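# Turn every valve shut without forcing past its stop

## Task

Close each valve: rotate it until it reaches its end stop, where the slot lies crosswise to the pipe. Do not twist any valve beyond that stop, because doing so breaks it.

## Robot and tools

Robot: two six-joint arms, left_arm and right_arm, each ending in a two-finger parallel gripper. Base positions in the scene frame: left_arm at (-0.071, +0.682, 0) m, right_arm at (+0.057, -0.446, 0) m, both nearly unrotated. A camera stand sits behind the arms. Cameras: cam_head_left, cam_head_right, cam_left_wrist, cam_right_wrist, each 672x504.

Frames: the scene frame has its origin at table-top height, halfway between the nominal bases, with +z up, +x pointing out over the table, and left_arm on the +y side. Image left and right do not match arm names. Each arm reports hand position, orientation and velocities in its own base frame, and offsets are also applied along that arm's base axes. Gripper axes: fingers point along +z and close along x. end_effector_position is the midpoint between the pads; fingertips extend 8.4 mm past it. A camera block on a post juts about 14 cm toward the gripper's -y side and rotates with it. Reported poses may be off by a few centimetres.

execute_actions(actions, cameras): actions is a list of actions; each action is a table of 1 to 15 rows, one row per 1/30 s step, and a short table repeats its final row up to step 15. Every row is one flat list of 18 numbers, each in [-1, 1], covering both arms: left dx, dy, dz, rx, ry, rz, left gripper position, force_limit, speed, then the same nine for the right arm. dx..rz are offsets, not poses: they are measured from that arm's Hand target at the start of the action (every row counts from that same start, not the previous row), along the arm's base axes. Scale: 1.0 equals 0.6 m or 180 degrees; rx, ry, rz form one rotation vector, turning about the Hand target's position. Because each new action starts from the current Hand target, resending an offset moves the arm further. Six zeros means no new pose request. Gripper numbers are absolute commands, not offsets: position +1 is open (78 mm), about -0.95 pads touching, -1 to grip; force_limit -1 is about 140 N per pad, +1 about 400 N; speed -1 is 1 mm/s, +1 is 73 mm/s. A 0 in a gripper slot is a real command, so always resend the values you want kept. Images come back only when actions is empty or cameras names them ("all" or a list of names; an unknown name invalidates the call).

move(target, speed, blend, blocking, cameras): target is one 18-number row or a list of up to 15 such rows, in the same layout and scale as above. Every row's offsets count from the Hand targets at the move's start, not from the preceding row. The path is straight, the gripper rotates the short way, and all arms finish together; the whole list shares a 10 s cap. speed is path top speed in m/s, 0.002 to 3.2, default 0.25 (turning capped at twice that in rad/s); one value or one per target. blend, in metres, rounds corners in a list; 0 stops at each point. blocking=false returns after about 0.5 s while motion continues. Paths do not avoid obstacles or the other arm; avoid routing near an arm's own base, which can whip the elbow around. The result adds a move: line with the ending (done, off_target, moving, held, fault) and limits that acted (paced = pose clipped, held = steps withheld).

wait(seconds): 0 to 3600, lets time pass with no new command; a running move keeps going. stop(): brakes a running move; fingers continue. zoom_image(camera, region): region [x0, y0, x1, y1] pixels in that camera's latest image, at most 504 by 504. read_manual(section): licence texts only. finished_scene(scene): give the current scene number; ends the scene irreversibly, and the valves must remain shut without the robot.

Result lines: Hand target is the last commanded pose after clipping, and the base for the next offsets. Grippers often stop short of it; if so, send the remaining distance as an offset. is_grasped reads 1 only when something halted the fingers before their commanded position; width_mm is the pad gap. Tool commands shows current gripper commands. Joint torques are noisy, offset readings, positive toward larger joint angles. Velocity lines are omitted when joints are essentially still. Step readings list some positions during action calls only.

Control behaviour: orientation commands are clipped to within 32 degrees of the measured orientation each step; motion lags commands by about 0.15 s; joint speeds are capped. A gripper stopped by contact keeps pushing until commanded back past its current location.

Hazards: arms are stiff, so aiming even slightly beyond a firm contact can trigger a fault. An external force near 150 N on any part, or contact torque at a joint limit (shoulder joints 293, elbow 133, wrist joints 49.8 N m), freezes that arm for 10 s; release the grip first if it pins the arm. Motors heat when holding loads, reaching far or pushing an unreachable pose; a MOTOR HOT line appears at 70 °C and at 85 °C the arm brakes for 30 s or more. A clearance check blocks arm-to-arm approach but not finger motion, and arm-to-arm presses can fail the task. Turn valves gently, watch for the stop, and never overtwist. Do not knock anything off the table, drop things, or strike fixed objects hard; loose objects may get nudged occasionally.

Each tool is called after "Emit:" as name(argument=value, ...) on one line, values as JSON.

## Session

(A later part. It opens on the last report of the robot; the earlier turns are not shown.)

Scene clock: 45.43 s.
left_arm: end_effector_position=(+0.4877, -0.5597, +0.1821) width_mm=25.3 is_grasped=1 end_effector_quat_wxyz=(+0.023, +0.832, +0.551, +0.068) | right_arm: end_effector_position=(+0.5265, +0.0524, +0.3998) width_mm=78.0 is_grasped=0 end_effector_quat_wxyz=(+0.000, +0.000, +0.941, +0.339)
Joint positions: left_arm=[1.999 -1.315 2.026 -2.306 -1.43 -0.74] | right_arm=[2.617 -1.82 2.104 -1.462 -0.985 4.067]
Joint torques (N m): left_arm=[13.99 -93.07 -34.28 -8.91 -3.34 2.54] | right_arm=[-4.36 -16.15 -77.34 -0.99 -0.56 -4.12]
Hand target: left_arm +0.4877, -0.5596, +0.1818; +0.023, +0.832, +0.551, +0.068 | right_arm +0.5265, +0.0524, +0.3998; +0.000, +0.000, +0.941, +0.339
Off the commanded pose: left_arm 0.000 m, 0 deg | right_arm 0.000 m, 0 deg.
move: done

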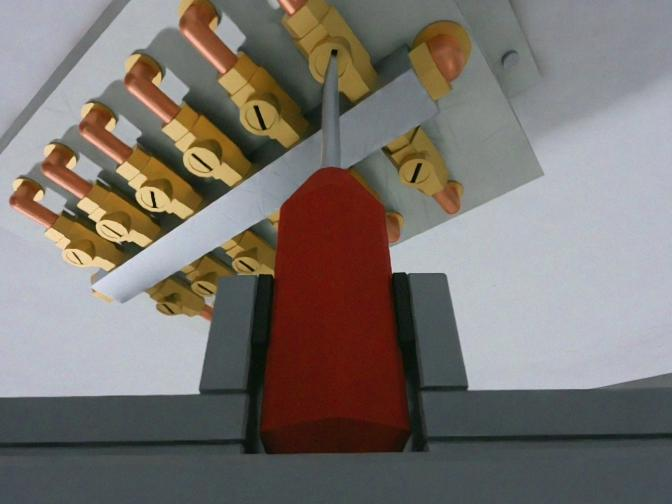

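Emit:
move(target=[0.0002,0,-0.0012,0,0,0,-0.97,-0.1,-0.3,0,0,0,0,0,0,1,1,1], speed=0.01, cameras=["cam_left_wrist"])

Emit:
zoom_image(camera="cam_left_wrist", region=[310, 35, 350, 75])

Scene clock: 46.03 s.
left_arm: end_effector_position=(+0.4878, -0.5596, +0.1811) width_mm=25.3 is_grasped=1 end_effector_quat_wxyz=(+0.023, +0.832, +0.551, +0.068) | right_arm: end_effector_position=(+0.5265, +0.0524, +0.3998) width_mm=78.0 is_grasped=0 end_effector_quat_wxyz=(+0.000, +0.000, +0.941, +0.339)
Joint positions: left_arm=[1.999 -1.314 2.027 -2.308 -1.43 -0.739] | right_arm=[2.617 -1.82 2.104 -1.462 -0.985 4.067]
Joint torques (N m): left_arm=[14.64 -90.87 -34.99 -8.29 -3.37 2.44] | right_arm=[-5.72 -17.18 -76.79 -0.81 -0.24 -4.08]
Hand target: left_arm +0.4878, -0.5596, +0.1811; +0.023, +0.832, +0.551, +0.068 | right_arm +0.5265, +0.0524, +0.3998; +0.000, +0.000, +0.941, +0.339
Off the commanded pose: left_arm 0.000 m, 0 deg | right_arm 0.000 m, 0 deg.
move: done

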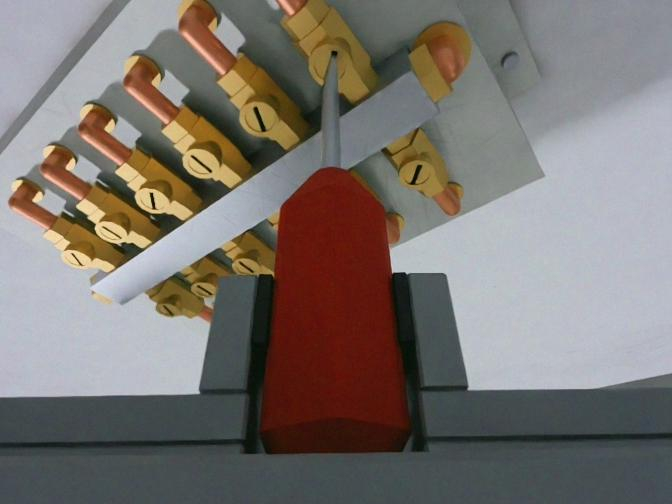

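Scaled by 12.600.

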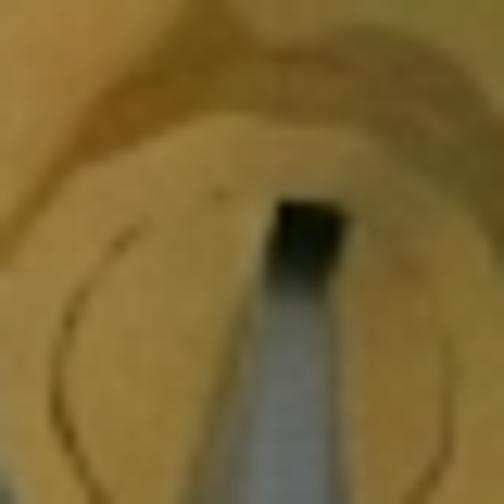

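Emit:
move(target=[[0.0001,0,-0.001,0,0,0,-0.97,-0.1,-0.3,0,0,0,0,0,0,1,1,1],[-0.001,-0.0013,-0.0011,0.0115,0.0031,-0.0825,-0.97,-0.1,-0.3,0,0,0,0,0,0,1,1,1]], speed=[0.02,0.15], cameras=["cam_left_wrist"])

Emit:
zoom_image(camera="cam_left_wrist", region=[310, 35, 350, 75])

Scene clock: 47.90 s.
left_arm: end_effector_position=(+0.4872, -0.5604, +0.1804) width_mm=25.3 is_grasped=1 end_effector_quat_wxyz=(+0.014, +0.896, +0.438, +0.070) | right_arm: end_effector_position=(+0.5265, +0.0524, +0.3998) width_mm=78.0 is_grasped=0 end_effector_quat_wxyz=(+0.000, +0.000, +0.941, +0.339)
Joint positions: left_arm=[1.998 -1.313 2.027 -2.308 -1.43 -0.479] | right_arm=[2.617 -1.82 2.104 -1.462 -0.985 4.067]
Joint torques (N m): left_arm=[-6.45 -89.49 -45.89 -6.5 -3.22 3.28] | right_arm=[-4.02 -17.25 -77.3 -0.58 -0.52 -3.87]
Hand target: left_arm +0.4872, -0.5604, +0.1805; +0.014, +0.896, +0.437, +0.070 | right_arm +0.5265, +0.0524, +0.3998; +0.000, +0.000, +0.941, +0.339
Off the commanded pose: left_arm 0.000 m, 0 deg | right_arm 0.000 m, 0 deg.
move: done

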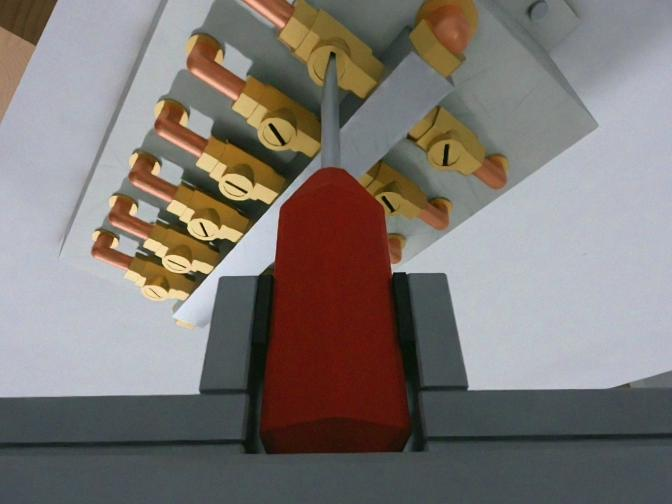

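Scaled by 12.600.

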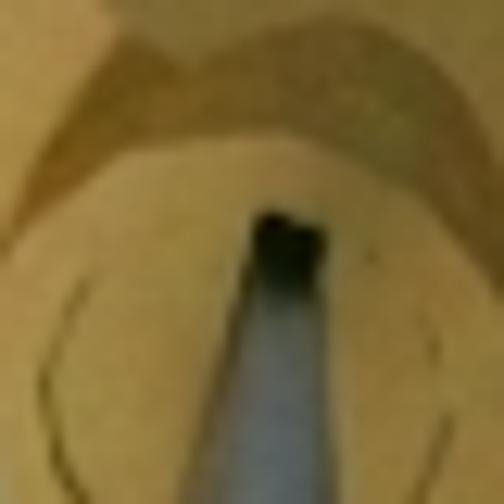

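Emit:
move(target=[[-0.0005,-0.0008,0,0,0,0,-0.97,-0.1,-0.3,0,0,0,0,0,0,1,1,1],[-0.004,-0.0033,-0.0007,0.0184,0.0049,-0.132,-0.97,-0.1,-0.3,0,0,0,0,0,0,1,1,1]], speed=[0.05,0.15], cameras=["cam_left_wrist"])

Emit:
zoom_image(camera="cam_left_wrist", region=[290, 20, 380, 110])

Scene clock: 50.20 s.
left_arm: end_effector_position=(+0.4848, -0.5624, +0.1800) width_mm=25.3 is_grasped=1 end_effector_quat_wxyz=(-0.001, +0.968, +0.242, +0.072) | right_arm: end_effector_position=(+0.5265, +0.0524, +0.3998) width_mm=78.0 is_grasped=0 end_effector_quat_wxyz=(+0.000, +0.000, +0.941, +0.339)
Joint positions: left_arm=[1.994 -1.312 2.027 -2.308 -1.429 -0.065] | right_arm=[2.617 -1.82 2.104 -1.462 -0.985 4.067]
Joint torques (N m): left_arm=[-18.69 -86.45 -31.66 -6.79 -6.42 3.88] | right_arm=[-3.97 -17.12 -76.96 -0.78 -0.32 -4.01]
Hand target: left_arm +0.4848, -0.5624, +0.1800; -0.001, +0.968, +0.241, +0.072 | right_arm +0.5265, +0.0524, +0.3998; +0.000, +0.000, +0.941, +0.339
Off the commanded pose: left_arm 0.000 m, 0 deg | right_arm 0.000 m, 0 deg.
move: done

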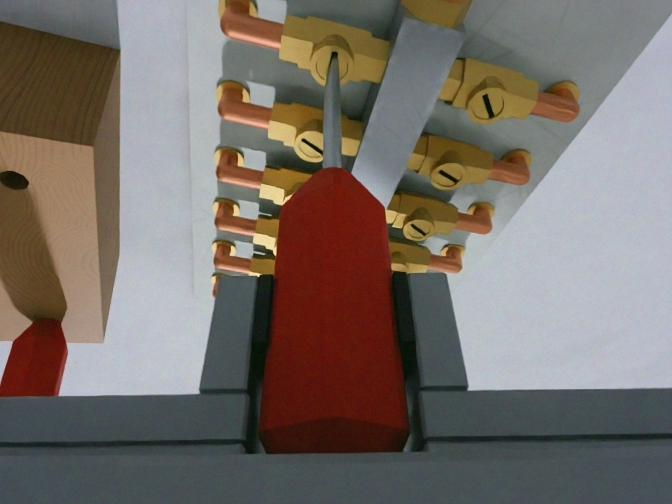

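Scaled by 5.600.

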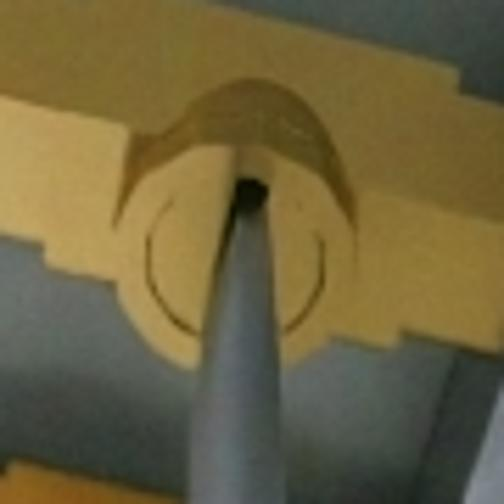

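Emit:
move(target=[-0.0001,-0.0001,0,0.0011,0.0003,-0.0082,-0.97,-0.1,-0.3,0,0,0,0,0,0,1,1,1], speed=0.05)

Emit:
move(target=[-0.0001,-0.0001,0,0.0011,0.0003,-0.0082,-0.97,-0.1,-0.3,0,0,0,0,0,0,1,1,1], speed=0.05)

Scene clock: 51.03 s.
left_arm: end_effector_position=(+0.4847, -0.5624, +0.1800) width_mm=25.3 is_grasped=1 end_effector_quat_wxyz=(-0.002, +0.971, +0.229, +0.072) | right_arm: end_effector_position=(+0.5265, +0.0524, +0.3998) width_mm=78.0 is_grasped=0 end_effector_quat_wxyz=(+0.000, +0.000, +0.941, +0.339)
Joint positions: left_arm=[1.994 -1.312 2.027 -2.309 -1.429 -0.039] | right_arm=[2.617 -1.82 2.104 -1.462 -0.985 4.067]
Joint torques (N m): left_arm=[-20.16 -88.61 -31.48 -6.61 -5.21 4.63] | right_arm=[-4.35 -16.09 -76.78 -0.62 -0.34 -3.81]
Hand target: left_arm +0.4847, -0.5624, +0.1800; -0.002, +0.971, +0.229, +0.072 | right_arm +0.5265, +0.0524, +0.3998; +0.000, +0.000, +0.941, +0.339
Off the commanded pose: left_arm 0.000 m, 0 deg | right_arm 0.000 m, 0 deg.
move: done

Scene clock: 51.73 s.
left_arm: end_effector_position=(+0.4847, -0.5625, +0.1800) width_mm=25.3 is_grasped=1 end_effector_quat_wxyz=(-0.003, +0.974, +0.216, +0.071) | right_arm: end_effector_position=(+0.5265, +0.0524, +0.3998) width_mm=78.0 is_grasped=0 end_effector_quat_wxyz=(+0.000, +0.000, +0.941, +0.339)
Joint positions: left_arm=[1.994 -1.312 2.027 -2.309 -1.429 -0.013] | right_arm=[2.617 -1.82 2.104 -1.462 -0.985 4.067]
Joint torques (N m): left_arm=[-21.06 -94.02 -31.07 -6.56 -5.19 4.95] | right_arm=[-6.44 -16.79 -76.29 -0.69 -0.32 -3.71]
Hand target: left_arm +0.4847, -0.5625, +0.1800; -0.003, +0.974, +0.216, +0.071 | right_arm +0.5265, +0.0524, +0.3998; +0.000, +0.000, +0.941, +0.339
Off the commanded pose: left_arm 0.000 m, 0 deg | right_arm 0.000 m, 0 deg.
move: done

Emit:
move(target=[[0,0,0,-0.0034,-0.0009,0.0247,-0.97,-0.1,-0.3,0,0,0,0,0,0,1,1,1],[-0.0027,-0.0007,0.0198,-0.0034,-0.0009,0.0247,-0.97,-0.1,-0.3,0,0,0,0,0,0,1,1,1]], speed=0.1, cameras=["cam_left_wrist"])

Emit:
zoom_image(camera="cam_left_wrist", region=[290, 0, 380, 90])

Scene clock: 53.13 s.
left_arm: end_effector_position=(+0.4831, -0.5629, +0.1918) width_mm=25.3 is_grasped=1 end_effector_quat_wxyz=(+0.000, +0.965, +0.254, +0.072) | right_arm: end_effector_position=(+0.5265, +0.0524, +0.3998) width_mm=78.0 is_grasped=0 end_effector_quat_wxyz=(+0.000, +0.000, +0.941, +0.339)
Joint positions: left_arm=[1.991 -1.327 2.02 -2.286 -1.429 -0.093] | right_arm=[2.617 -1.82 2.104 -1.462 -0.985 4.067]
Joint torques (N m): left_arm=[-13.95 -126.35 -48.98 -3.66 5.16 -1.71] | right_arm=[-5.43 -15.89 -77.25 -0.81 -0.26 -3.91]
Hand target: left_arm +0.4830, -0.5629, +0.1919; +0.000, +0.965, +0.254, +0.072 | right_arm +0.5265, +0.0524, +0.3998; +0.000, +0.000, +0.941, +0.339
Off the commanded pose: left_arm 0.000 m, 0 deg | right_arm 0.000 m, 0 deg.
move: done

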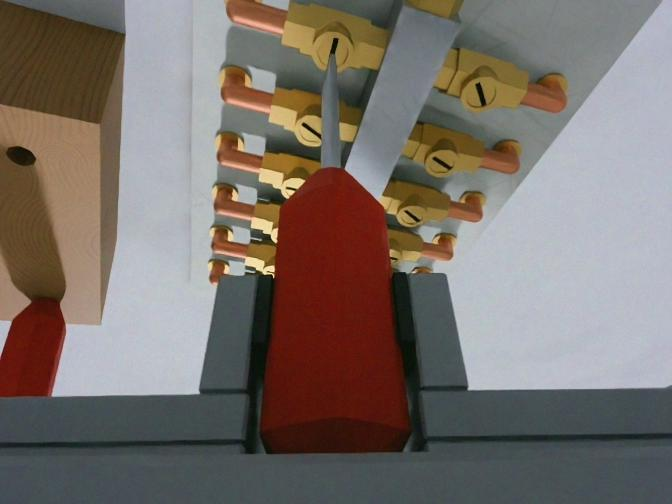

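Scaled by 5.600.

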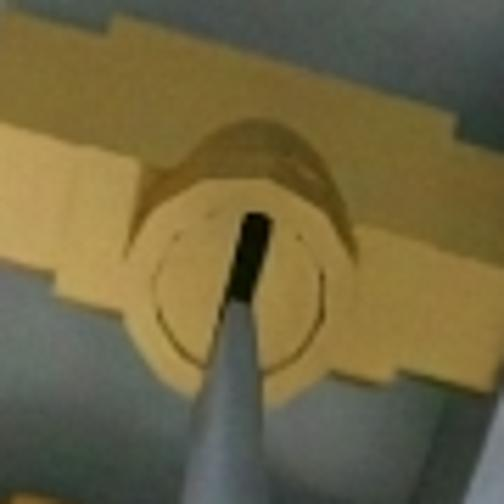

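Emit:
move(target=[0.0223,-0.0548,-0.0023,-0.0493,-0.0133,0.3547,-0.97,-0.1,-0.3,0,0,0,0,0,0,1,1,1], speed=0.5, cameras=["cam_left_wrist"])

Emit:
zoom_image(camera="cam_left_wrist", region=[310, 35, 350, 75])

Scene clock: 56.37 s.
left_arm: end_effector_position=(+0.4964, -0.5958, +0.1905) width_mm=25.3 is_grasped=1 end_effector_quat_wxyz=(+0.038, +0.680, +0.730, +0.061) | right_arm: end_effector_position=(+0.5265, +0.0524, +0.3998) width_mm=78.0 is_grasped=0 end_effector_quat_wxyz=(+0.000, +0.000, +0.941, +0.339)
Joint positions: left_arm=[1.99 -1.277 1.954 -2.27 -1.429 -1.22] | right_arm=[2.617 -1.82 2.104 -1.462 -0.985 4.067]
Joint torques (N m): left_arm=[-14.44 -99.35 -49.9 -3.75 5.04 -1.85] | right_arm=[-4.46 -17.2 -76.73 -0.81 -0.41 -3.7]
Hand target: left_arm +0.4964, -0.5958, +0.1905; +0.038, +0.680, +0.730, +0.061 | right_arm +0.5265, +0.0524, +0.3998; +0.000, +0.000, +0.941, +0.339
Off the commanded pose: left_arm 0.000 m, 0 deg | right_arm 0.000 m, 0 deg.
move: done

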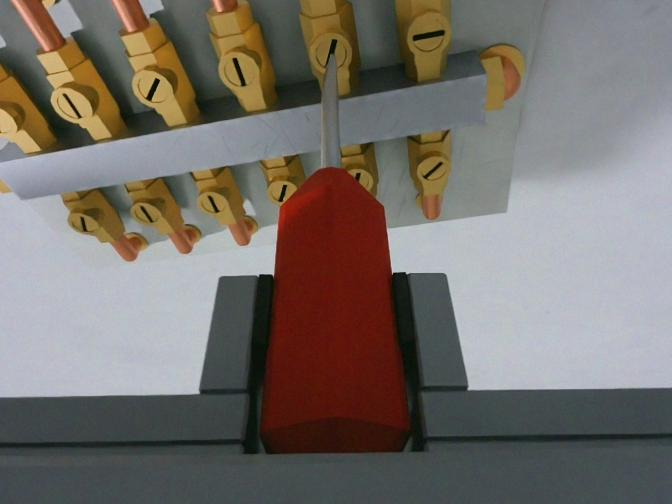

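Scaled by 12.600.

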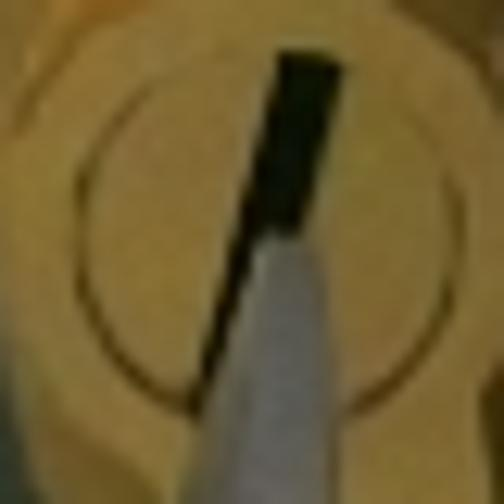

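Emit:
move(target=[[-0.0002,0.0013,0,-0.0028,-0.0007,0.0198,-0.97,-0.1,-0.3,0,0,0,0,0,0,1,1,1],[0.0016,0.0018,-0.0132,-0.0028,-0.0007,0.0198,-0.97,-0.1,-0.3,0,0,0,0,0,0,1,1,1],[0.002,0.0019,-0.0157,-0.0028,-0.0007,0.0198,-0.97,-0.1,-0.3,0,0,0,0,0,0,1,1,1]], speed=[0.05,0.05,0.01], cameras=["cam_left_wrist"])

Emit:
zoom_image(camera="cam_left_wrist", region=[310, 35, 350, 75])

Scene clock: 58.40 s.
left_arm: end_effector_position=(+0.4976, -0.5947, +0.1813) width_mm=25.3 is_grasped=1 end_effector_quat_wxyz=(+0.040, +0.657, +0.751, +0.059) | right_arm: end_effector_position=(+0.5265, +0.0524, +0.3998) width_mm=78.0 is_grasped=0 end_effector_quat_wxyz=(+0.000, +0.000, +0.941, +0.339)
Joint positions: left_arm=[1.992 -1.267 1.961 -2.287 -1.43 -1.281] | right_arm=[2.617 -1.82 2.104 -1.462 -0.985 4.067]
Joint torques (N m): left_arm=[11.93 -98.79 -35.32 -7.96 -3.44 2.42] | right_arm=[-5.72 -16.79 -76.69 -0.68 -0.3 -3.57]
Hand target: left_arm +0.4976, -0.5947, +0.1811; +0.040, +0.657, +0.751, +0.059 | right_arm +0.5265, +0.0524, +0.3998; +0.000, +0.000, +0.941, +0.339
Off the commanded pose: left_arm 0.000 m, 0 deg | right_arm 0.000 m, 0 deg.
move: done

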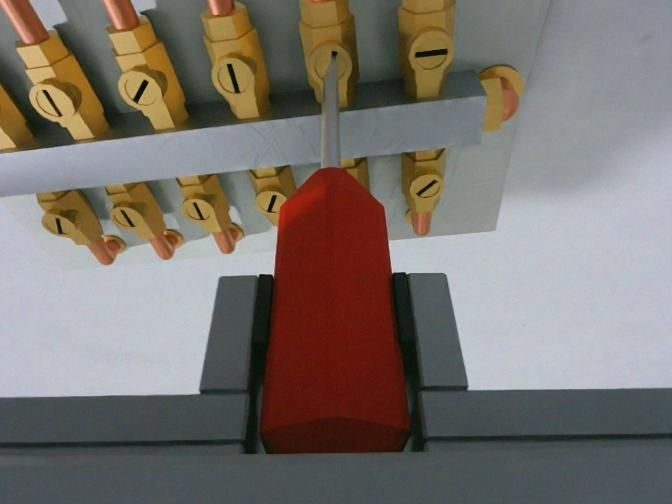

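Scaled by 12.600.

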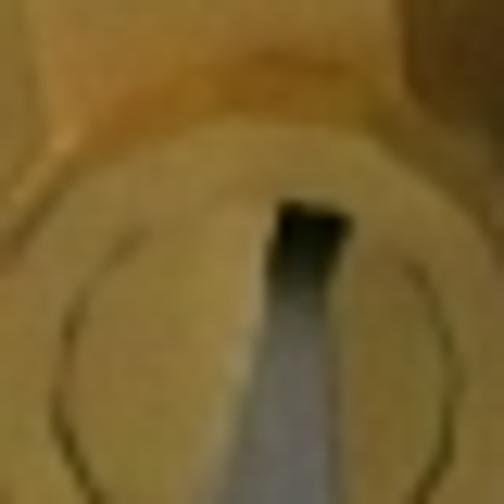

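Emit:
move(target=[[0.0001,0,-0.001,0,0,0,-0.97,-0.1,-0.3,0,0,0,0,0,0,1,1,1],[-0.0003,-0.0048,-0.0012,0.0249,0.0067,-0.1793,-0.97,-0.1,-0.3,0,0,0,0,0,0,1,1,1],[-0.002,-0.0072,-0.0015,0.0402,0.0108,-0.2892,-0.97,-0.1,-0.3,0,0,0,0,0,0,1,1,1],[-0.0035,-0.0087,-0.0018,0.0517,0.0139,-0.3717,-0.97,-0.1,-0.3,0,0,0,0,0,0,1,1,1],[-0.0042,-0.009,-0.0019,0.0552,0.0149,-0.3965,-0.97,-0.1,-0.3,0,0,0,0,0,0,1,1,1]], speed=[0.02,0.25,0.25,0.25,0.05], blend=[0,0.01,0.01,0.005,0], cameras=["cam_left_wrist"])

Emit:
zoom_image(camera="cam_left_wrist", region=[290, 20, 380, 110])

Scene clock: 62.53 s.
left_arm: end_effector_position=(+0.4951, -0.6001, +0.1800) width_mm=25.3 is_grasped=1 end_effector_quat_wxyz=(-0.003, +0.973, +0.221, +0.071) | right_arm: end_effector_position=(+0.5265, +0.0524, +0.3998) width_mm=78.0 is_grasped=0 end_effector_quat_wxyz=(+0.000, +0.000, +0.941, +0.339)
Joint positions: left_arm=[1.986 -1.262 1.956 -2.287 -1.429 -0.029] | right_arm=[2.617 -1.82 2.104 -1.462 -0.985 4.067]
Joint torques (N m): left_arm=[-14.07 -112.87 -31.42 -1.52 -2.01 5.36] | right_arm=[-5.28 -17.67 -77.23 -0.55 0.01 -3.78]
Hand target: left_arm +0.4951, -0.6001, +0.1800; -0.003, +0.973, +0.220, +0.071 | right_arm +0.5265, +0.0524, +0.3998; +0.000, +0.000, +0.941, +0.339
Off the commanded pose: left_arm 0.000 m, 0 deg | right_arm 0.000 m, 0 deg.
move: done

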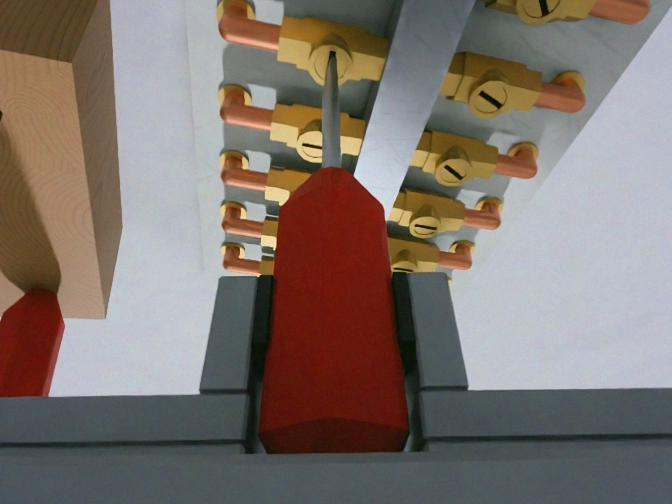

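Scaled by 5.600.

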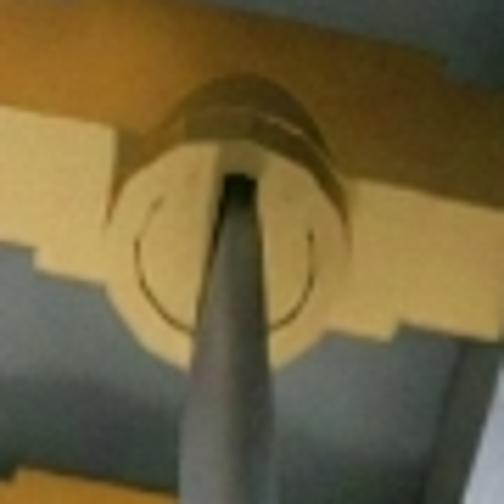

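Emit:
move(target=[[0,0,0,-0.0038,-0.001,0.0275,-0.97,-0.1,-0.3,0,0,0,0,0,0,1,1,1],[-0.0023,-0.0006,0.0165,-0.0038,-0.001,0.0275,-0.97,-0.1,-0.3,0,0,0,0,0,0,1,1,1],[0.0168,-0.052,0.0172,-0.0731,-0.0197,0.5252,-0.97,-0.1,-0.3,0,0,0,0,0,0,1,1,1]], speed=[0.1,0.1,0.5], cameras=["cam_left_wrist"])

Emit:
zoom_image(camera="cam_left_wrist", region=[310, 35, 350, 75])

Scene clock: 66.80 s.
left_arm: end_effector_position=(+0.5052, -0.6313, +0.1903) width_mm=25.3 is_grasped=1 end_effector_quat_wxyz=(+0.051, +0.491, +0.868, +0.050) | right_arm: end_effector_position=(+0.5265, +0.0524, +0.3998) width_mm=78.0 is_grasped=0 end_effector_quat_wxyz=(+0.000, +0.000, +0.941, +0.339)
Joint positions: left_arm=[1.982 -1.23 1.887 -2.249 -1.429 -1.7] | right_arm=[2.617 -1.82 2.104 -1.462 -0.985 4.067]
Joint torques (N m): left_arm=[-13.35 -106.16 -50.46 -4.02 5.27 -1.75] | right_arm=[-3.65 -17.46 -76.59 -0.64 -0.04 -3.5]
Hand target: left_arm +0.5052, -0.6313, +0.1903; +0.051, +0.491, +0.868, +0.050 | right_arm +0.5265, +0.0524, +0.3998; +0.000, +0.000, +0.941, +0.339
Off the commanded pose: left_arm 0.000 m, 0 deg | right_arm 0.000 m, 0 deg.
move: done

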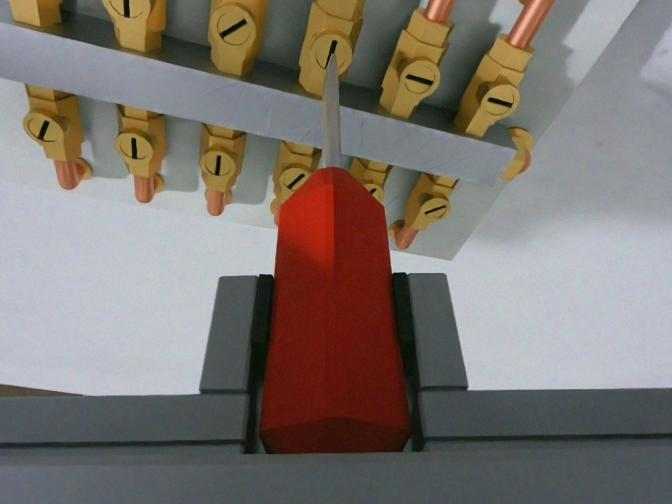

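Scaled by 12.600.

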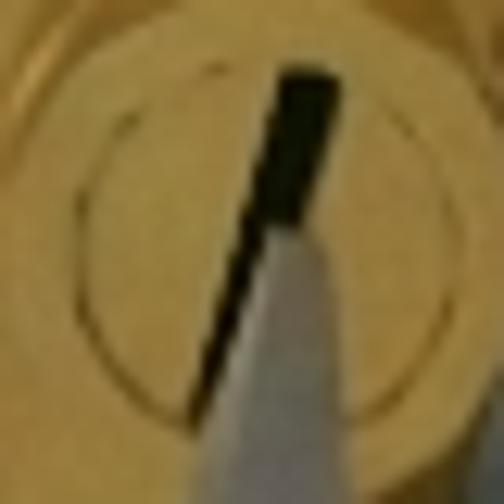

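Emit:
move(target=[[0.0002,0.0012,0.0001,-0.0023,-0.0006,0.0165,-0.97,-0.1,-0.3,0,0,0,0,0,0,1,1,1],[0.002,0.0017,-0.0131,-0.0023,-0.0006,0.0165,-0.97,-0.1,-0.3,0,0,0,0,0,0,1,1,1],[0.0024,0.0018,-0.0156,-0.0023,-0.0006,0.0165,-0.97,-0.1,-0.3,0,0,0,0,0,0,1,1,1]], speed=[0.05,0.05,0.01], cameras=["cam_left_wrist"])

Emit:
zoom_image(camera="cam_left_wrist", region=[310, 35, 350, 75])

Scene clock: 68.57 s.
left_arm: end_effector_position=(+0.5066, -0.6302, +0.1811) width_mm=25.3 is_grasped=1 end_effector_quat_wxyz=(+0.052, +0.468, +0.881, +0.049) | right_arm: end_effector_position=(+0.5265, +0.0524, +0.3998) width_mm=78.0 is_grasped=0 end_effector_quat_wxyz=(+0.000, +0.000, +0.941, +0.339)
Joint positions: left_arm=[1.984 -1.22 1.894 -2.266 -1.43 -1.75] | right_arm=[2.617 -1.82 2.104 -1.462 -0.985 4.067]
Joint torques (N m): left_arm=[12.52 -110.82 -36.45 -8.45 -3.49 2.66] | right_arm=[-5.51 -17.88 -76.44 -0.46 -0.02 -3.74]
Hand target: left_arm +0.5066, -0.6302, +0.1809; +0.052, +0.468, +0.881, +0.049 | right_arm +0.5265, +0.0524, +0.3998; +0.000, +0.000, +0.941, +0.339
Off the commanded pose: left_arm 0.000 m, 0 deg | right_arm 0.000 m, 0 deg.
move: done

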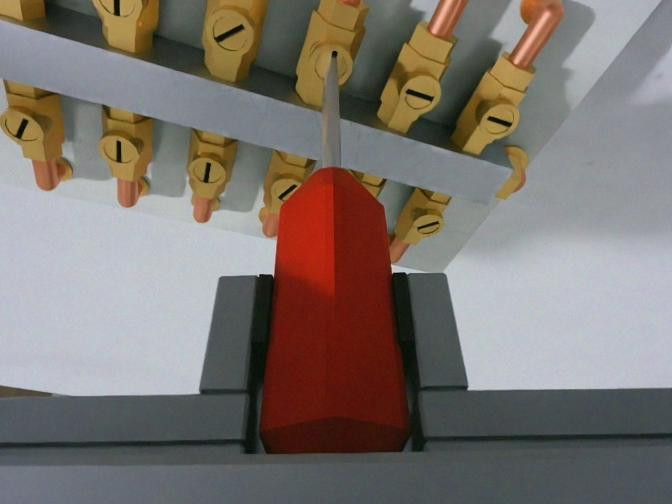

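Scaled by 12.600.

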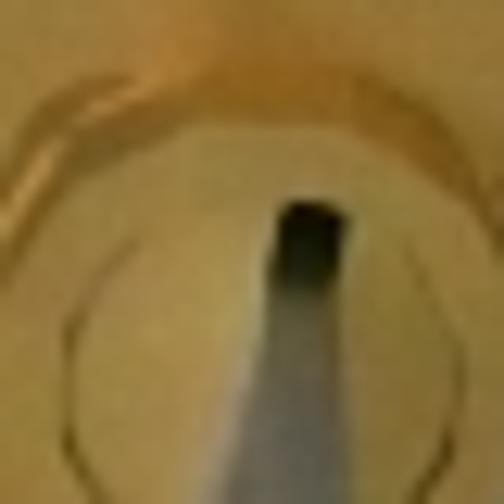

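Emit:
move(target=[[0.0001,0,-0.0008,0,0,0,-0.97,-0.1,-0.3,0,0,0,0,0,0,1,1,1],[0.0016,-0.0038,-0.0008,0.0222,0.006,-0.1595,-0.97,-0.1,-0.3,0,0,0,0,0,0,1,1,1],[0.0012,-0.0081,-0.001,0.0451,0.0122,-0.3245,-0.97,-0.1,-0.3,0,0,0,0,0,0,1,1,1],[-0.0003,-0.0106,-0.0013,0.0604,0.0163,-0.4344,-0.97,-0.1,-0.3,0,0,0,0,0,0,1,1,1],[-0.0018,-0.0118,-0.0015,0.0704,0.019,-0.5059,-0.97,-0.1,-0.3,0,0,0,0,0,0,1,1,1],[-0.0025,-0.0123,-0.0016,0.075,0.0202,-0.5388,-0.97,-0.1,-0.3,0,0,0,0,0,0,1,1,1]], speed=[0.02,0.25,0.25,0.25,0.25,0.06], blend=[0,0.01,0.01,0.01,0.005,0], cameras=["cam_left_wrist"])

Emit:
zoom_image(camera="cam_left_wrist", region=[290, 20, 380, 110])

Scene clock: 73.67 s.
left_arm: end_effector_position=(+0.5051, -0.6376, +0.1800) width_mm=25.3 is_grasped=1 end_effector_quat_wxyz=(-0.003, +0.972, +0.225, +0.071) | right_arm: end_effector_position=(+0.5265, +0.0524, +0.3998) width_mm=78.0 is_grasped=0 end_effector_quat_wxyz=(+0.000, +0.000, +0.941, +0.339)
Joint positions: left_arm=[1.978 -1.212 1.884 -2.263 -1.429 -0.046] | right_arm=[2.617 -1.82 2.104 -1.462 -0.985 4.067]
Joint torques (N m): left_arm=[-11.84 -102.29 -30.81 -6.09 0.71 4.85] | right_arm=[-5.52 -18.59 -76.77 -0.61 -0.04 -3.74]
Hand target: left_arm +0.5051, -0.6376, +0.1800; -0.003, +0.972, +0.225, +0.071 | right_arm +0.5265, +0.0524, +0.3998; +0.000, +0.000, +0.941, +0.339
Off the commanded pose: left_arm 0.000 m, 0 deg | right_arm 0.000 m, 0 deg.
move: done

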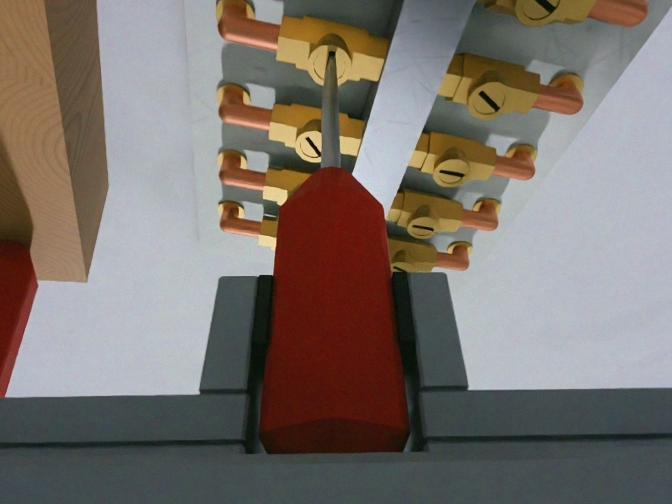

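Scaled by 5.600.

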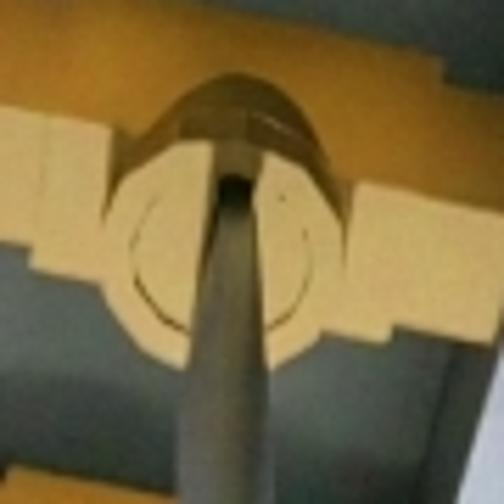

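Emit:
move(target=[[0,0,0,-0.0038,-0.001,0.0275,-0.97,-0.1,-0.3,0,0,0,0,0,0,1,1,1],[-0.0023,-0.0006,0.0165,-0.0038,-0.001,0.0275,-0.97,-0.1,-0.3,0,0,0,0,0,0,1,1,1],[0.0178,-0.0587,0.0172,-0.0375,-0.0101,0.2694,-0.97,-0.1,-0.3,0,0,0,0,0,0,1,1,1]], speed=[0.1,0.1,0.4], cameras=["cam_left_wrist"])

Emit:
zoom_image(camera="cam_left_wrist", region=[310, 35, 350, 75])

Scene clock: 76.80 s.
left_arm: end_effector_position=(+0.5158, -0.6728, +0.1903) width_mm=25.3 is_grasped=1 end_effector_quat_wxyz=(+0.027, +0.791, +0.607, +0.066) | right_arm: end_effector_position=(+0.5265, +0.0524, +0.3998) width_mm=78.0 is_grasped=0 end_effector_quat_wxyz=(+0.000, +0.000, +0.941, +0.339)
Joint positions: left_arm=[1.973 -1.175 1.805 -2.221 -1.429 -0.906] | right_arm=[2.617 -1.82 2.104 -1.462 -0.985 4.067]
Joint torques (N m): left_arm=[-12.35 -114.65 -51.03 -3.74 5.13 -1.54] | right_arm=[-4.16 -18.14 -77.19 -0.9 0.17 -3.31]
Hand target: left_arm +0.5158, -0.6728, +0.1903; +0.027, +0.791, +0.608, +0.066 | right_arm +0.5265, +0.0524, +0.3998; +0.000, +0.000, +0.941, +0.339
Off the commanded pose: left_arm 0.000 m, 0 deg | right_arm 0.000 m, 0 deg.
move: done

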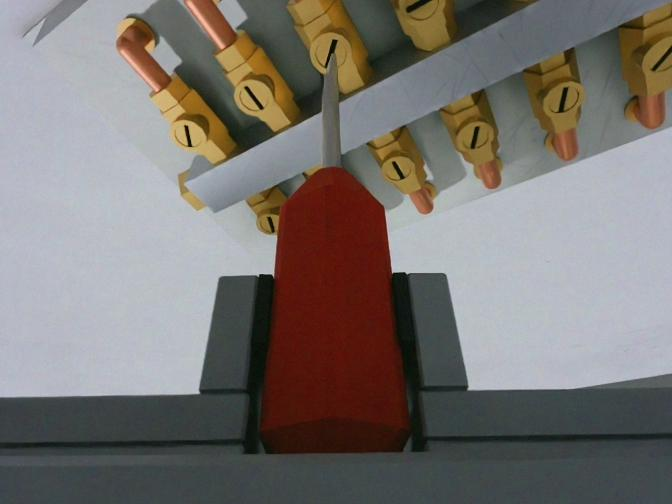

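Scaled by 12.600.

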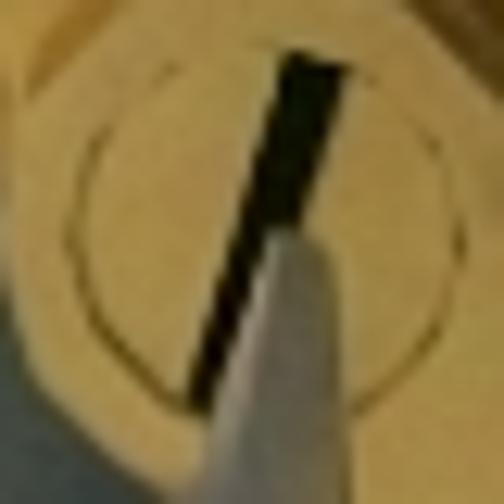

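Emit:
move(target=[[0,0,0,-0.0009,-0.0002,0.0066,-0.97,-0.1,-0.3,0,0,0,0,0,0,1,1,1],[0.0018,0.0005,-0.0132,-0.0009,-0.0002,0.0066,-0.97,-0.1,-0.3,0,0,0,0,0,0,1,1,1],[0.0022,0.0006,-0.0157,-0.0009,-0.0002,0.0066,-0.97,-0.1,-0.3,0,0,0,0,0,0,1,1,1]], speed=[0.05,0.05,0.01], cameras=["cam_left_wrist"])

Emit:
zoom_image(camera="cam_left_wrist", region=[310, 35, 350, 75])

Scene clock: 78.67 s.
left_arm: end_effector_position=(+0.5172, -0.6727, +0.1816) width_mm=25.3 is_grasped=1 end_effector_quat_wxyz=(+0.028, +0.785, +0.616, +0.066) | right_arm: end_effector_position=(+0.5265, +0.0524, +0.3998) width_mm=78.0 is_grasped=0 end_effector_quat_wxyz=(+0.000, +0.000, +0.941, +0.339)
Joint positions: left_arm=[1.975 -1.166 1.81 -2.236 -1.429 -0.925] | right_arm=[2.617 -1.82 2.104 -1.462 -0.985 4.067]
Joint torques (N m): left_arm=[20.12 -28.62 -8.7 -1.2 -3.68 2.53] | right_arm=[-4.22 -19.8 -76.88 -0.68 0.23 -3.3]
Hand target: left_arm +0.5171, -0.6724, +0.1809; +0.028, +0.785, +0.616, +0.066 | right_arm +0.5265, +0.0524, +0.3998; +0.000, +0.000, +0.941, +0.339
Off the commanded pose: left_arm 0.001 m, 0 deg | right_arm 0.000 m, 0 deg.
move: done

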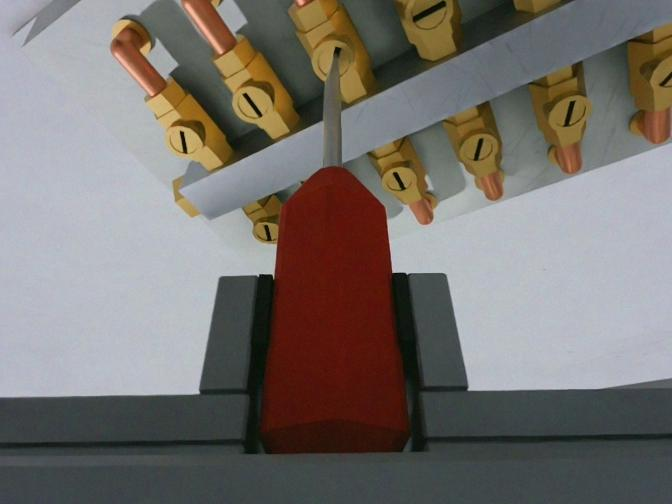

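Scaled by 12.600.

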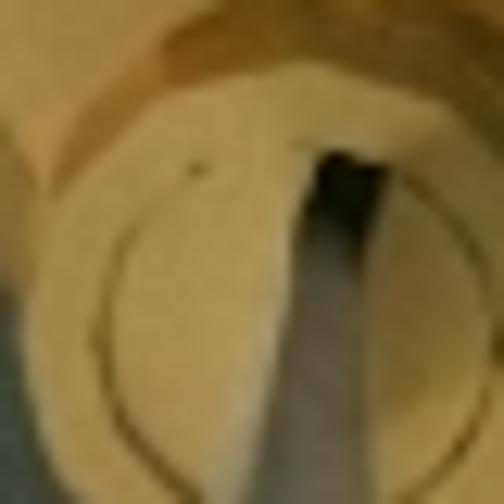

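Emit:
move(target=[-0.0018,-0.0005,0.0132,0,0,0,-0.97,-0.1,-0.3,0,0,0,0,0,0,1,1,1], speed=0.05, cameras=["cam_left_wrist"])

Emit:
zoom_image(camera="cam_left_wrist", region=[310, 35, 350, 75])

Scene clock: 80.00 s.
left_arm: end_effector_position=(+0.5160, -0.6727, +0.1886) width_mm=25.3 is_grasped=1 end_effector_quat_wxyz=(+0.028, +0.785, +0.616, +0.066) | right_arm: end_effector_position=(+0.5265, +0.0524, +0.3998) width_mm=78.0 is_grasped=0 end_effector_quat_wxyz=(+0.000, +0.000, +0.941, +0.339)
Joint positions: left_arm=[1.974 -1.173 1.806 -2.223 -1.429 -0.927] | right_arm=[2.617 -1.82 2.104 -1.462 -0.985 4.067]
Joint torques (N m): left_arm=[-14.4 -152.26 -50.66 -3.26 3.61 -1.84] | right_arm=[-5.1 -18.06 -76.64 -0.68 0.12 -3.34]
Hand target: left_arm +0.5160, -0.6727, +0.1888; +0.028, +0.785, +0.616, +0.066 | right_arm +0.5265, +0.0524, +0.3998; +0.000, +0.000, +0.941, +0.339
Off the commanded pose: left_arm 0.000 m, 0 deg | right_arm 0.000 m, 0 deg.
move: done

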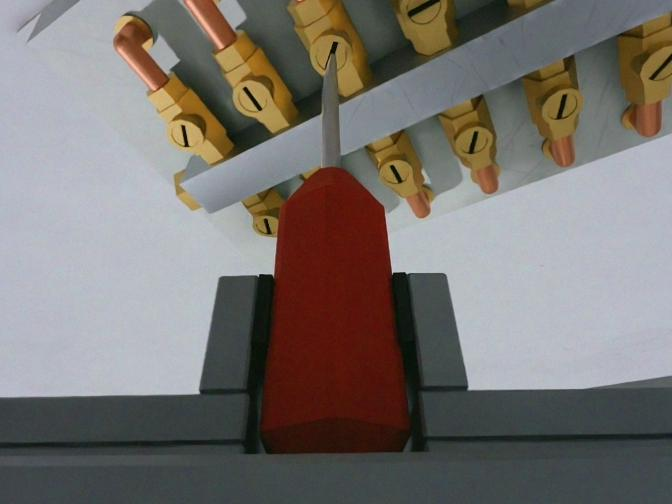

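Scaled by 12.600.

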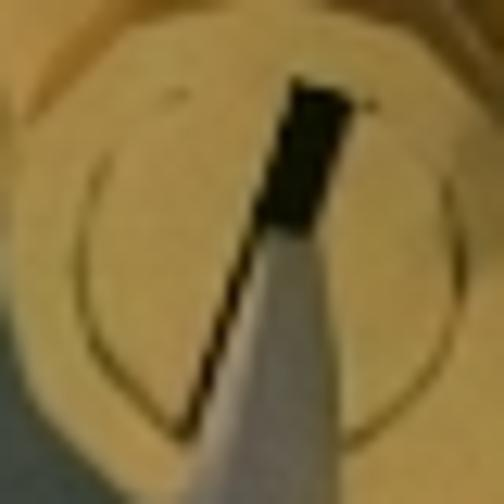

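Emit:
move(target=[[0.0005,0.0002,0.0001,-0.0005,-0.0001,0.0033,-0.97,-0.1,-0.3,0,0,0,0,0,0,1,1,1],[0.0020,0.0006,-0.0109,-0.0005,-0.0001,0.0033,-0.97,-0.1,-0.3,0,0,0,0,0,0,1,1,1],[0.0024,0.0007,-0.0136,-0.0005,-0.0001,0.0033,-0.97,-0.1,-0.3,0,0,0,0,0,0,1,1,1]], speed=[0.05,0.05,0.01], cameras=["cam_left_wrist"])

Emit:
zoom_image(camera="cam_left_wrist", region=[310, 35, 350, 75])

Scene clock: 81.57 s.
left_arm: end_effector_position=(+0.5175, -0.6726, +0.1814) width_mm=25.3 is_grasped=1 end_effector_quat_wxyz=(+0.029, +0.781, +0.620, +0.065) | right_arm: end_effector_position=(+0.5265, +0.0524, +0.3998) width_mm=78.0 is_grasped=0 end_effector_quat_wxyz=(+0.000, +0.000, +0.941, +0.339)
Joint positions: left_arm=[1.975 -1.165 1.81 -2.237 -1.43 -0.935] | right_arm=[2.617 -1.82 2.104 -1.462 -0.985 4.067]
Joint torques (N m): left_arm=[21.91 -8.44 -1.31 -0.15 -3.88 2.09] | right_arm=[-3.89 -17.62 -76.72 -0.55 -0.07 -3.47]
Hand target: left_arm +0.5175, -0.6723, +0.1806; +0.028, +0.781, +0.620, +0.065 | right_arm +0.5265, +0.0524, +0.3998; +0.000, +0.000, +0.941, +0.339
Off the commanded pose: left_arm 0.001 m, 0 deg | right_arm 0.000 m, 0 deg.
move: done

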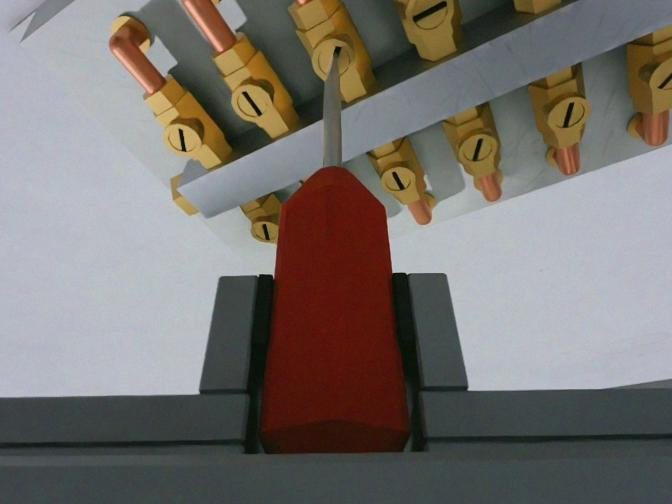

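Scaled by 12.600.

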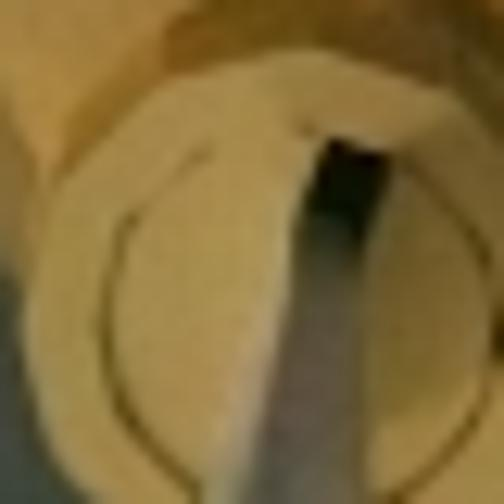

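Emit:
move(target=[-0.0002,-0.0001,0.0013,0,0,0,-0.97,-0.1,-0.3,0,0,0,0,0,0,1,1,1], speed=0.02, cameras=["cam_left_wrist"])

Emit:
zoom_image(camera="cam_left_wrist", region=[310, 35, 350, 75])

Scene clock: 82.57 s.
left_arm: end_effector_position=(+0.5174, -0.6723, +0.1812) width_mm=25.3 is_grasped=1 end_effector_quat_wxyz=(+0.028, +0.781, +0.620, +0.065) | right_arm: end_effector_position=(+0.5265, +0.0524, +0.3998) width_mm=78.0 is_grasped=0 end_effector_quat_wxyz=(+0.000, +0.000, +0.941, +0.339)
Joint positions: left_arm=[1.975 -1.165 1.81 -2.235 -1.43 -0.935] | right_arm=[2.617 -1.82 2.104 -1.462 -0.985 4.067]
Joint torques (N m): left_arm=[-0.37 -41.91 -5.45 6.92 -1.44 -1.36] | right_arm=[-3.76 -17.49 -76.5 -0.78 0.11 -3.29]
Hand target: left_arm +0.5174, -0.6724, +0.1814; +0.028, +0.781, +0.620, +0.065 | right_arm +0.5265, +0.0524, +0.3998; +0.000, +0.000, +0.941, +0.339
Off the commanded pose: left_arm 0.000 m, 0 deg | right_arm 0.000 m, 0 deg.
move: done

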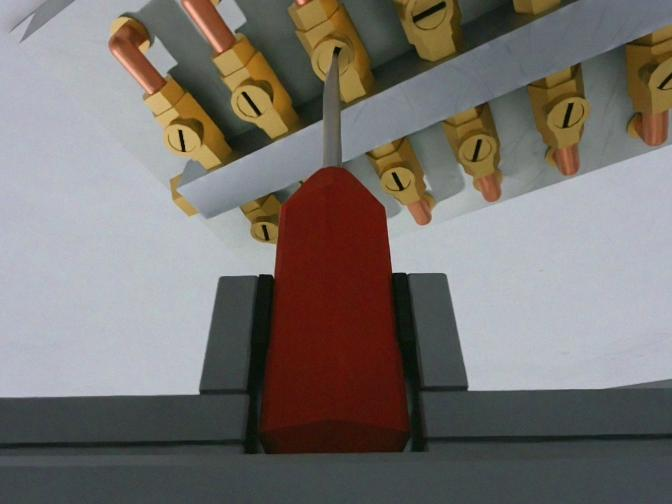

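Scaled by 12.600.

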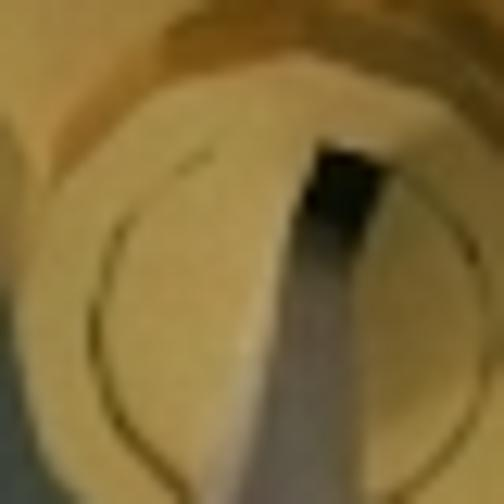

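Emit:
move(target=[[-0.0001,0,0.0010,0,0,0,-0.97,-0.1,-0.3,0,0,0,0,0,0,1,1,1],[0,0.0005,0.0010,0,0,0,-0.97,-0.1,-0.3,0,0,0,0,0,0,1,1,1],[0.0003,0.0005,-0.0019,0,0,0,-0.97,-0.1,-0.3,0,0,0,0,0,0,1,1,1]], speed=[0.02,0.02,0.01], cameras=["cam_left_wrist"])

Emit:
zoom_image(camera="cam_left_wrist", region=[310, 35, 350, 75])

Scene clock: 84.53 s.
left_arm: end_effector_position=(+0.5176, -0.6722, +0.1809) width_mm=25.3 is_grasped=1 end_effector_quat_wxyz=(+0.028, +0.781, +0.620, +0.065) | right_arm: end_effector_position=(+0.5265, +0.0524, +0.3998) width_mm=78.0 is_grasped=0 end_effector_quat_wxyz=(+0.000, +0.000, +0.941, +0.339)
Joint positions: left_arm=[1.975 -1.165 1.811 -2.237 -1.429 -0.935] | right_arm=[2.617 -1.82 2.104 -1.462 -0.985 4.067]
Joint torques (N m): left_arm=[26.4 15.84 10.44 3.54 3.22 2.65] | right_arm=[-3.9 -17.67 -76.79 -0.68 0.24 -3.36]
Hand target: left_arm +0.5175, -0.6721, +0.1803; +0.028, +0.781, +0.620, +0.065 | right_arm +0.5265, +0.0524, +0.3998; +0.000, +0.000, +0.941, +0.339
Off the commanded pose: left_arm 0.001 m, 0 deg | right_arm 0.000 m, 0 deg.
move: done

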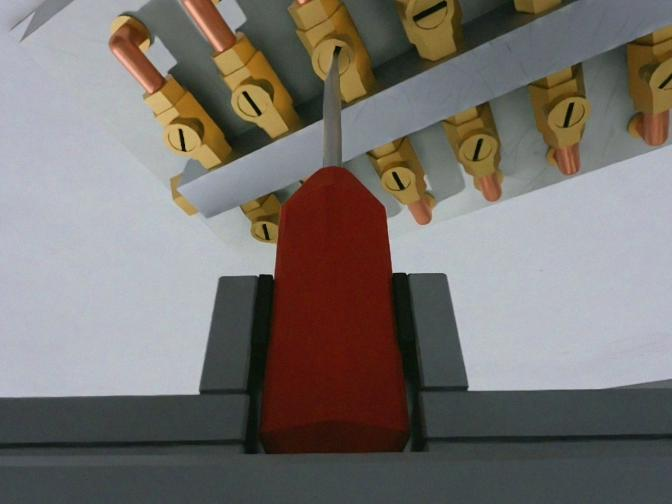

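Scaled by 12.600.

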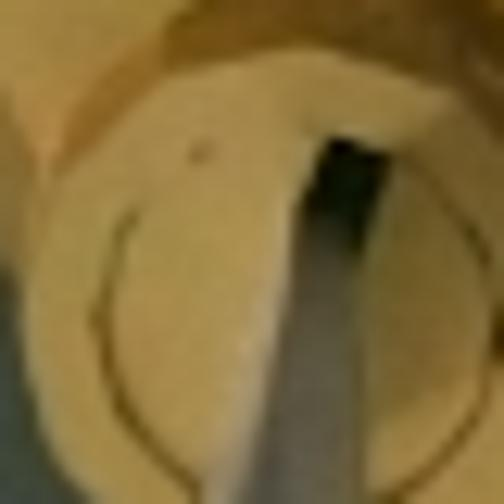

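Emit:
move(target=[[-0.0006,-0.0002,0.0040,0,0,0,-0.97,-0.1,-0.3,0,0,0,0,0,0,1,1,1],[-0.0021,-0.0001,0.0038,0,0,0,-0.97,-0.1,-0.3,0,0,0,0,0,0,1,1,1]], speed=0.03, cameras=["cam_left_wrist"])

Emit:
zoom_image(camera="cam_left_wrist", region=[310, 35, 350, 75])

Scene clock: 85.40 s.
left_arm: end_effector_position=(+0.5176, -0.6723, +0.1806) width_mm=25.3 is_grasped=1 end_effector_quat_wxyz=(+0.029, +0.781, +0.620, +0.065) | right_arm: end_effector_position=(+0.5265, +0.0524, +0.3998) width_mm=78.0 is_grasped=0 end_effector_quat_wxyz=(+0.000, +0.000, +0.941, +0.339)
Joint positions: left_arm=[1.976 -1.165 1.811 -2.238 -1.429 -0.935] | right_arm=[2.617 -1.82 2.104 -1.462 -0.985 4.067]
Joint torques (N m): left_arm=[-0.62 -136.18 -45.77 -6.18 1.13 0.31] | right_arm=[-4.13 -19.09 -76.82 -0.69 0.23 -3.45]
Hand target: left_arm +0.5176, -0.6723, +0.1806; +0.029, +0.781, +0.620, +0.065 (not the last commanded pose) | right_arm +0.5265, +0.0524, +0.3998; +0.000, +0.000, +0.941, +0.339
Tool commands: left_gripper/position=-0.97 left_gripper/force_limit=-0.1 left_gripper/speed=-0.3 right_gripper/position=+1.0 right_gripper/force_limit=+1.0 right_gripper/speed=+1.0
Off the commanded pose: right_arm 0.000 m, 0 deg.
FORCE FAULT: contact force on the left arm reached its limit, and that arm stopped. The contact can be on any part of that arm, not only on its tool. That arm ran no command of this call. That arm is still stopped at the end of this call. That arm stays stopped for about 9 more seconds. Until then a move that you send moves the other arm only, and its call returns only when the move has ended. Once the stop has ended, the next robot result says so. If the stop ends while you think or write, that arm runs what you send next, counted from a new Hand target: where the arm stands when the stop ends. While its stop runs, that arm, its gripper or tool too, takes no new command. Until it ends, the stop uses up actions while you think or wait. An arm that is not stopped still takes commands.
move: fault (left_arm); path passed 0 of 2 targets

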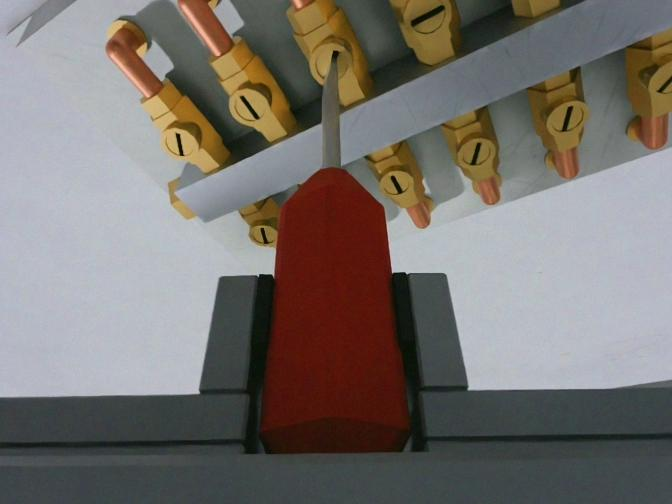

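Scaled by 12.600.

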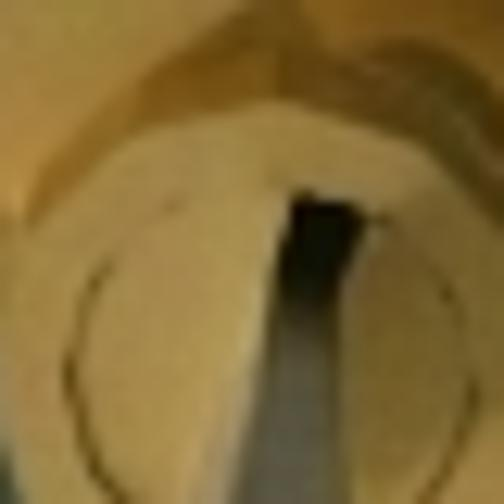

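Emit:
wait(seconds=9.3)

Scene clock: 94.80 s.
left_arm: end_effector_position=(+0.5176, -0.6723, +0.1806) width_mm=25.3 is_grasped=1 end_effector_quat_wxyz=(+0.029, +0.781, +0.620, +0.065) | right_arm: end_effector_position=(+0.5265, +0.0524, +0.3998) width_mm=78.0 is_grasped=0 end_effector_quat_wxyz=(+0.000, +0.000, +0.941, +0.339)
Joint positions: left_arm=[1.976 -1.165 1.811 -2.238 -1.429 -0.935] | right_arm=[2.617 -1.82 2.104 -1.462 -0.985 4.067]
Joint torques (N m): left_arm=[-0.05 -136.19 -45.53 -6.01 0.69 0.35] | right_arm=[-2.46 -19.5 -76.6 -0.82 0.33 -3.2]
Hand target: left_arm +0.5176, -0.6723, +0.1806; +0.029, +0.781, +0.620, +0.065 (not the last commanded pose) | right_arm +0.5265, +0.0524, +0.3998; +0.000, +0.000, +0.941, +0.339
Tool commands: left_gripper/position=-0.97 left_gripper/force_limit=-0.1 left_gripper/speed=-0.3 right_gripper/position=+1.0 right_gripper/force_limit=+1.0 right_gripper/speed=+1.0
Off the commanded pose: right_arm 0.000 m, 0 deg.
FORCE FAULT, CONTINUED: the left arm's stop, for the force fault that an earlier result reported, is over. The rest of the stop counts as 18 of the actions that you can send in this scene. That arm's target is now where it stood when the stop ended, not its last command. That arm accepts commands again.
wait: 9.30 s; at rest by 0.07 s


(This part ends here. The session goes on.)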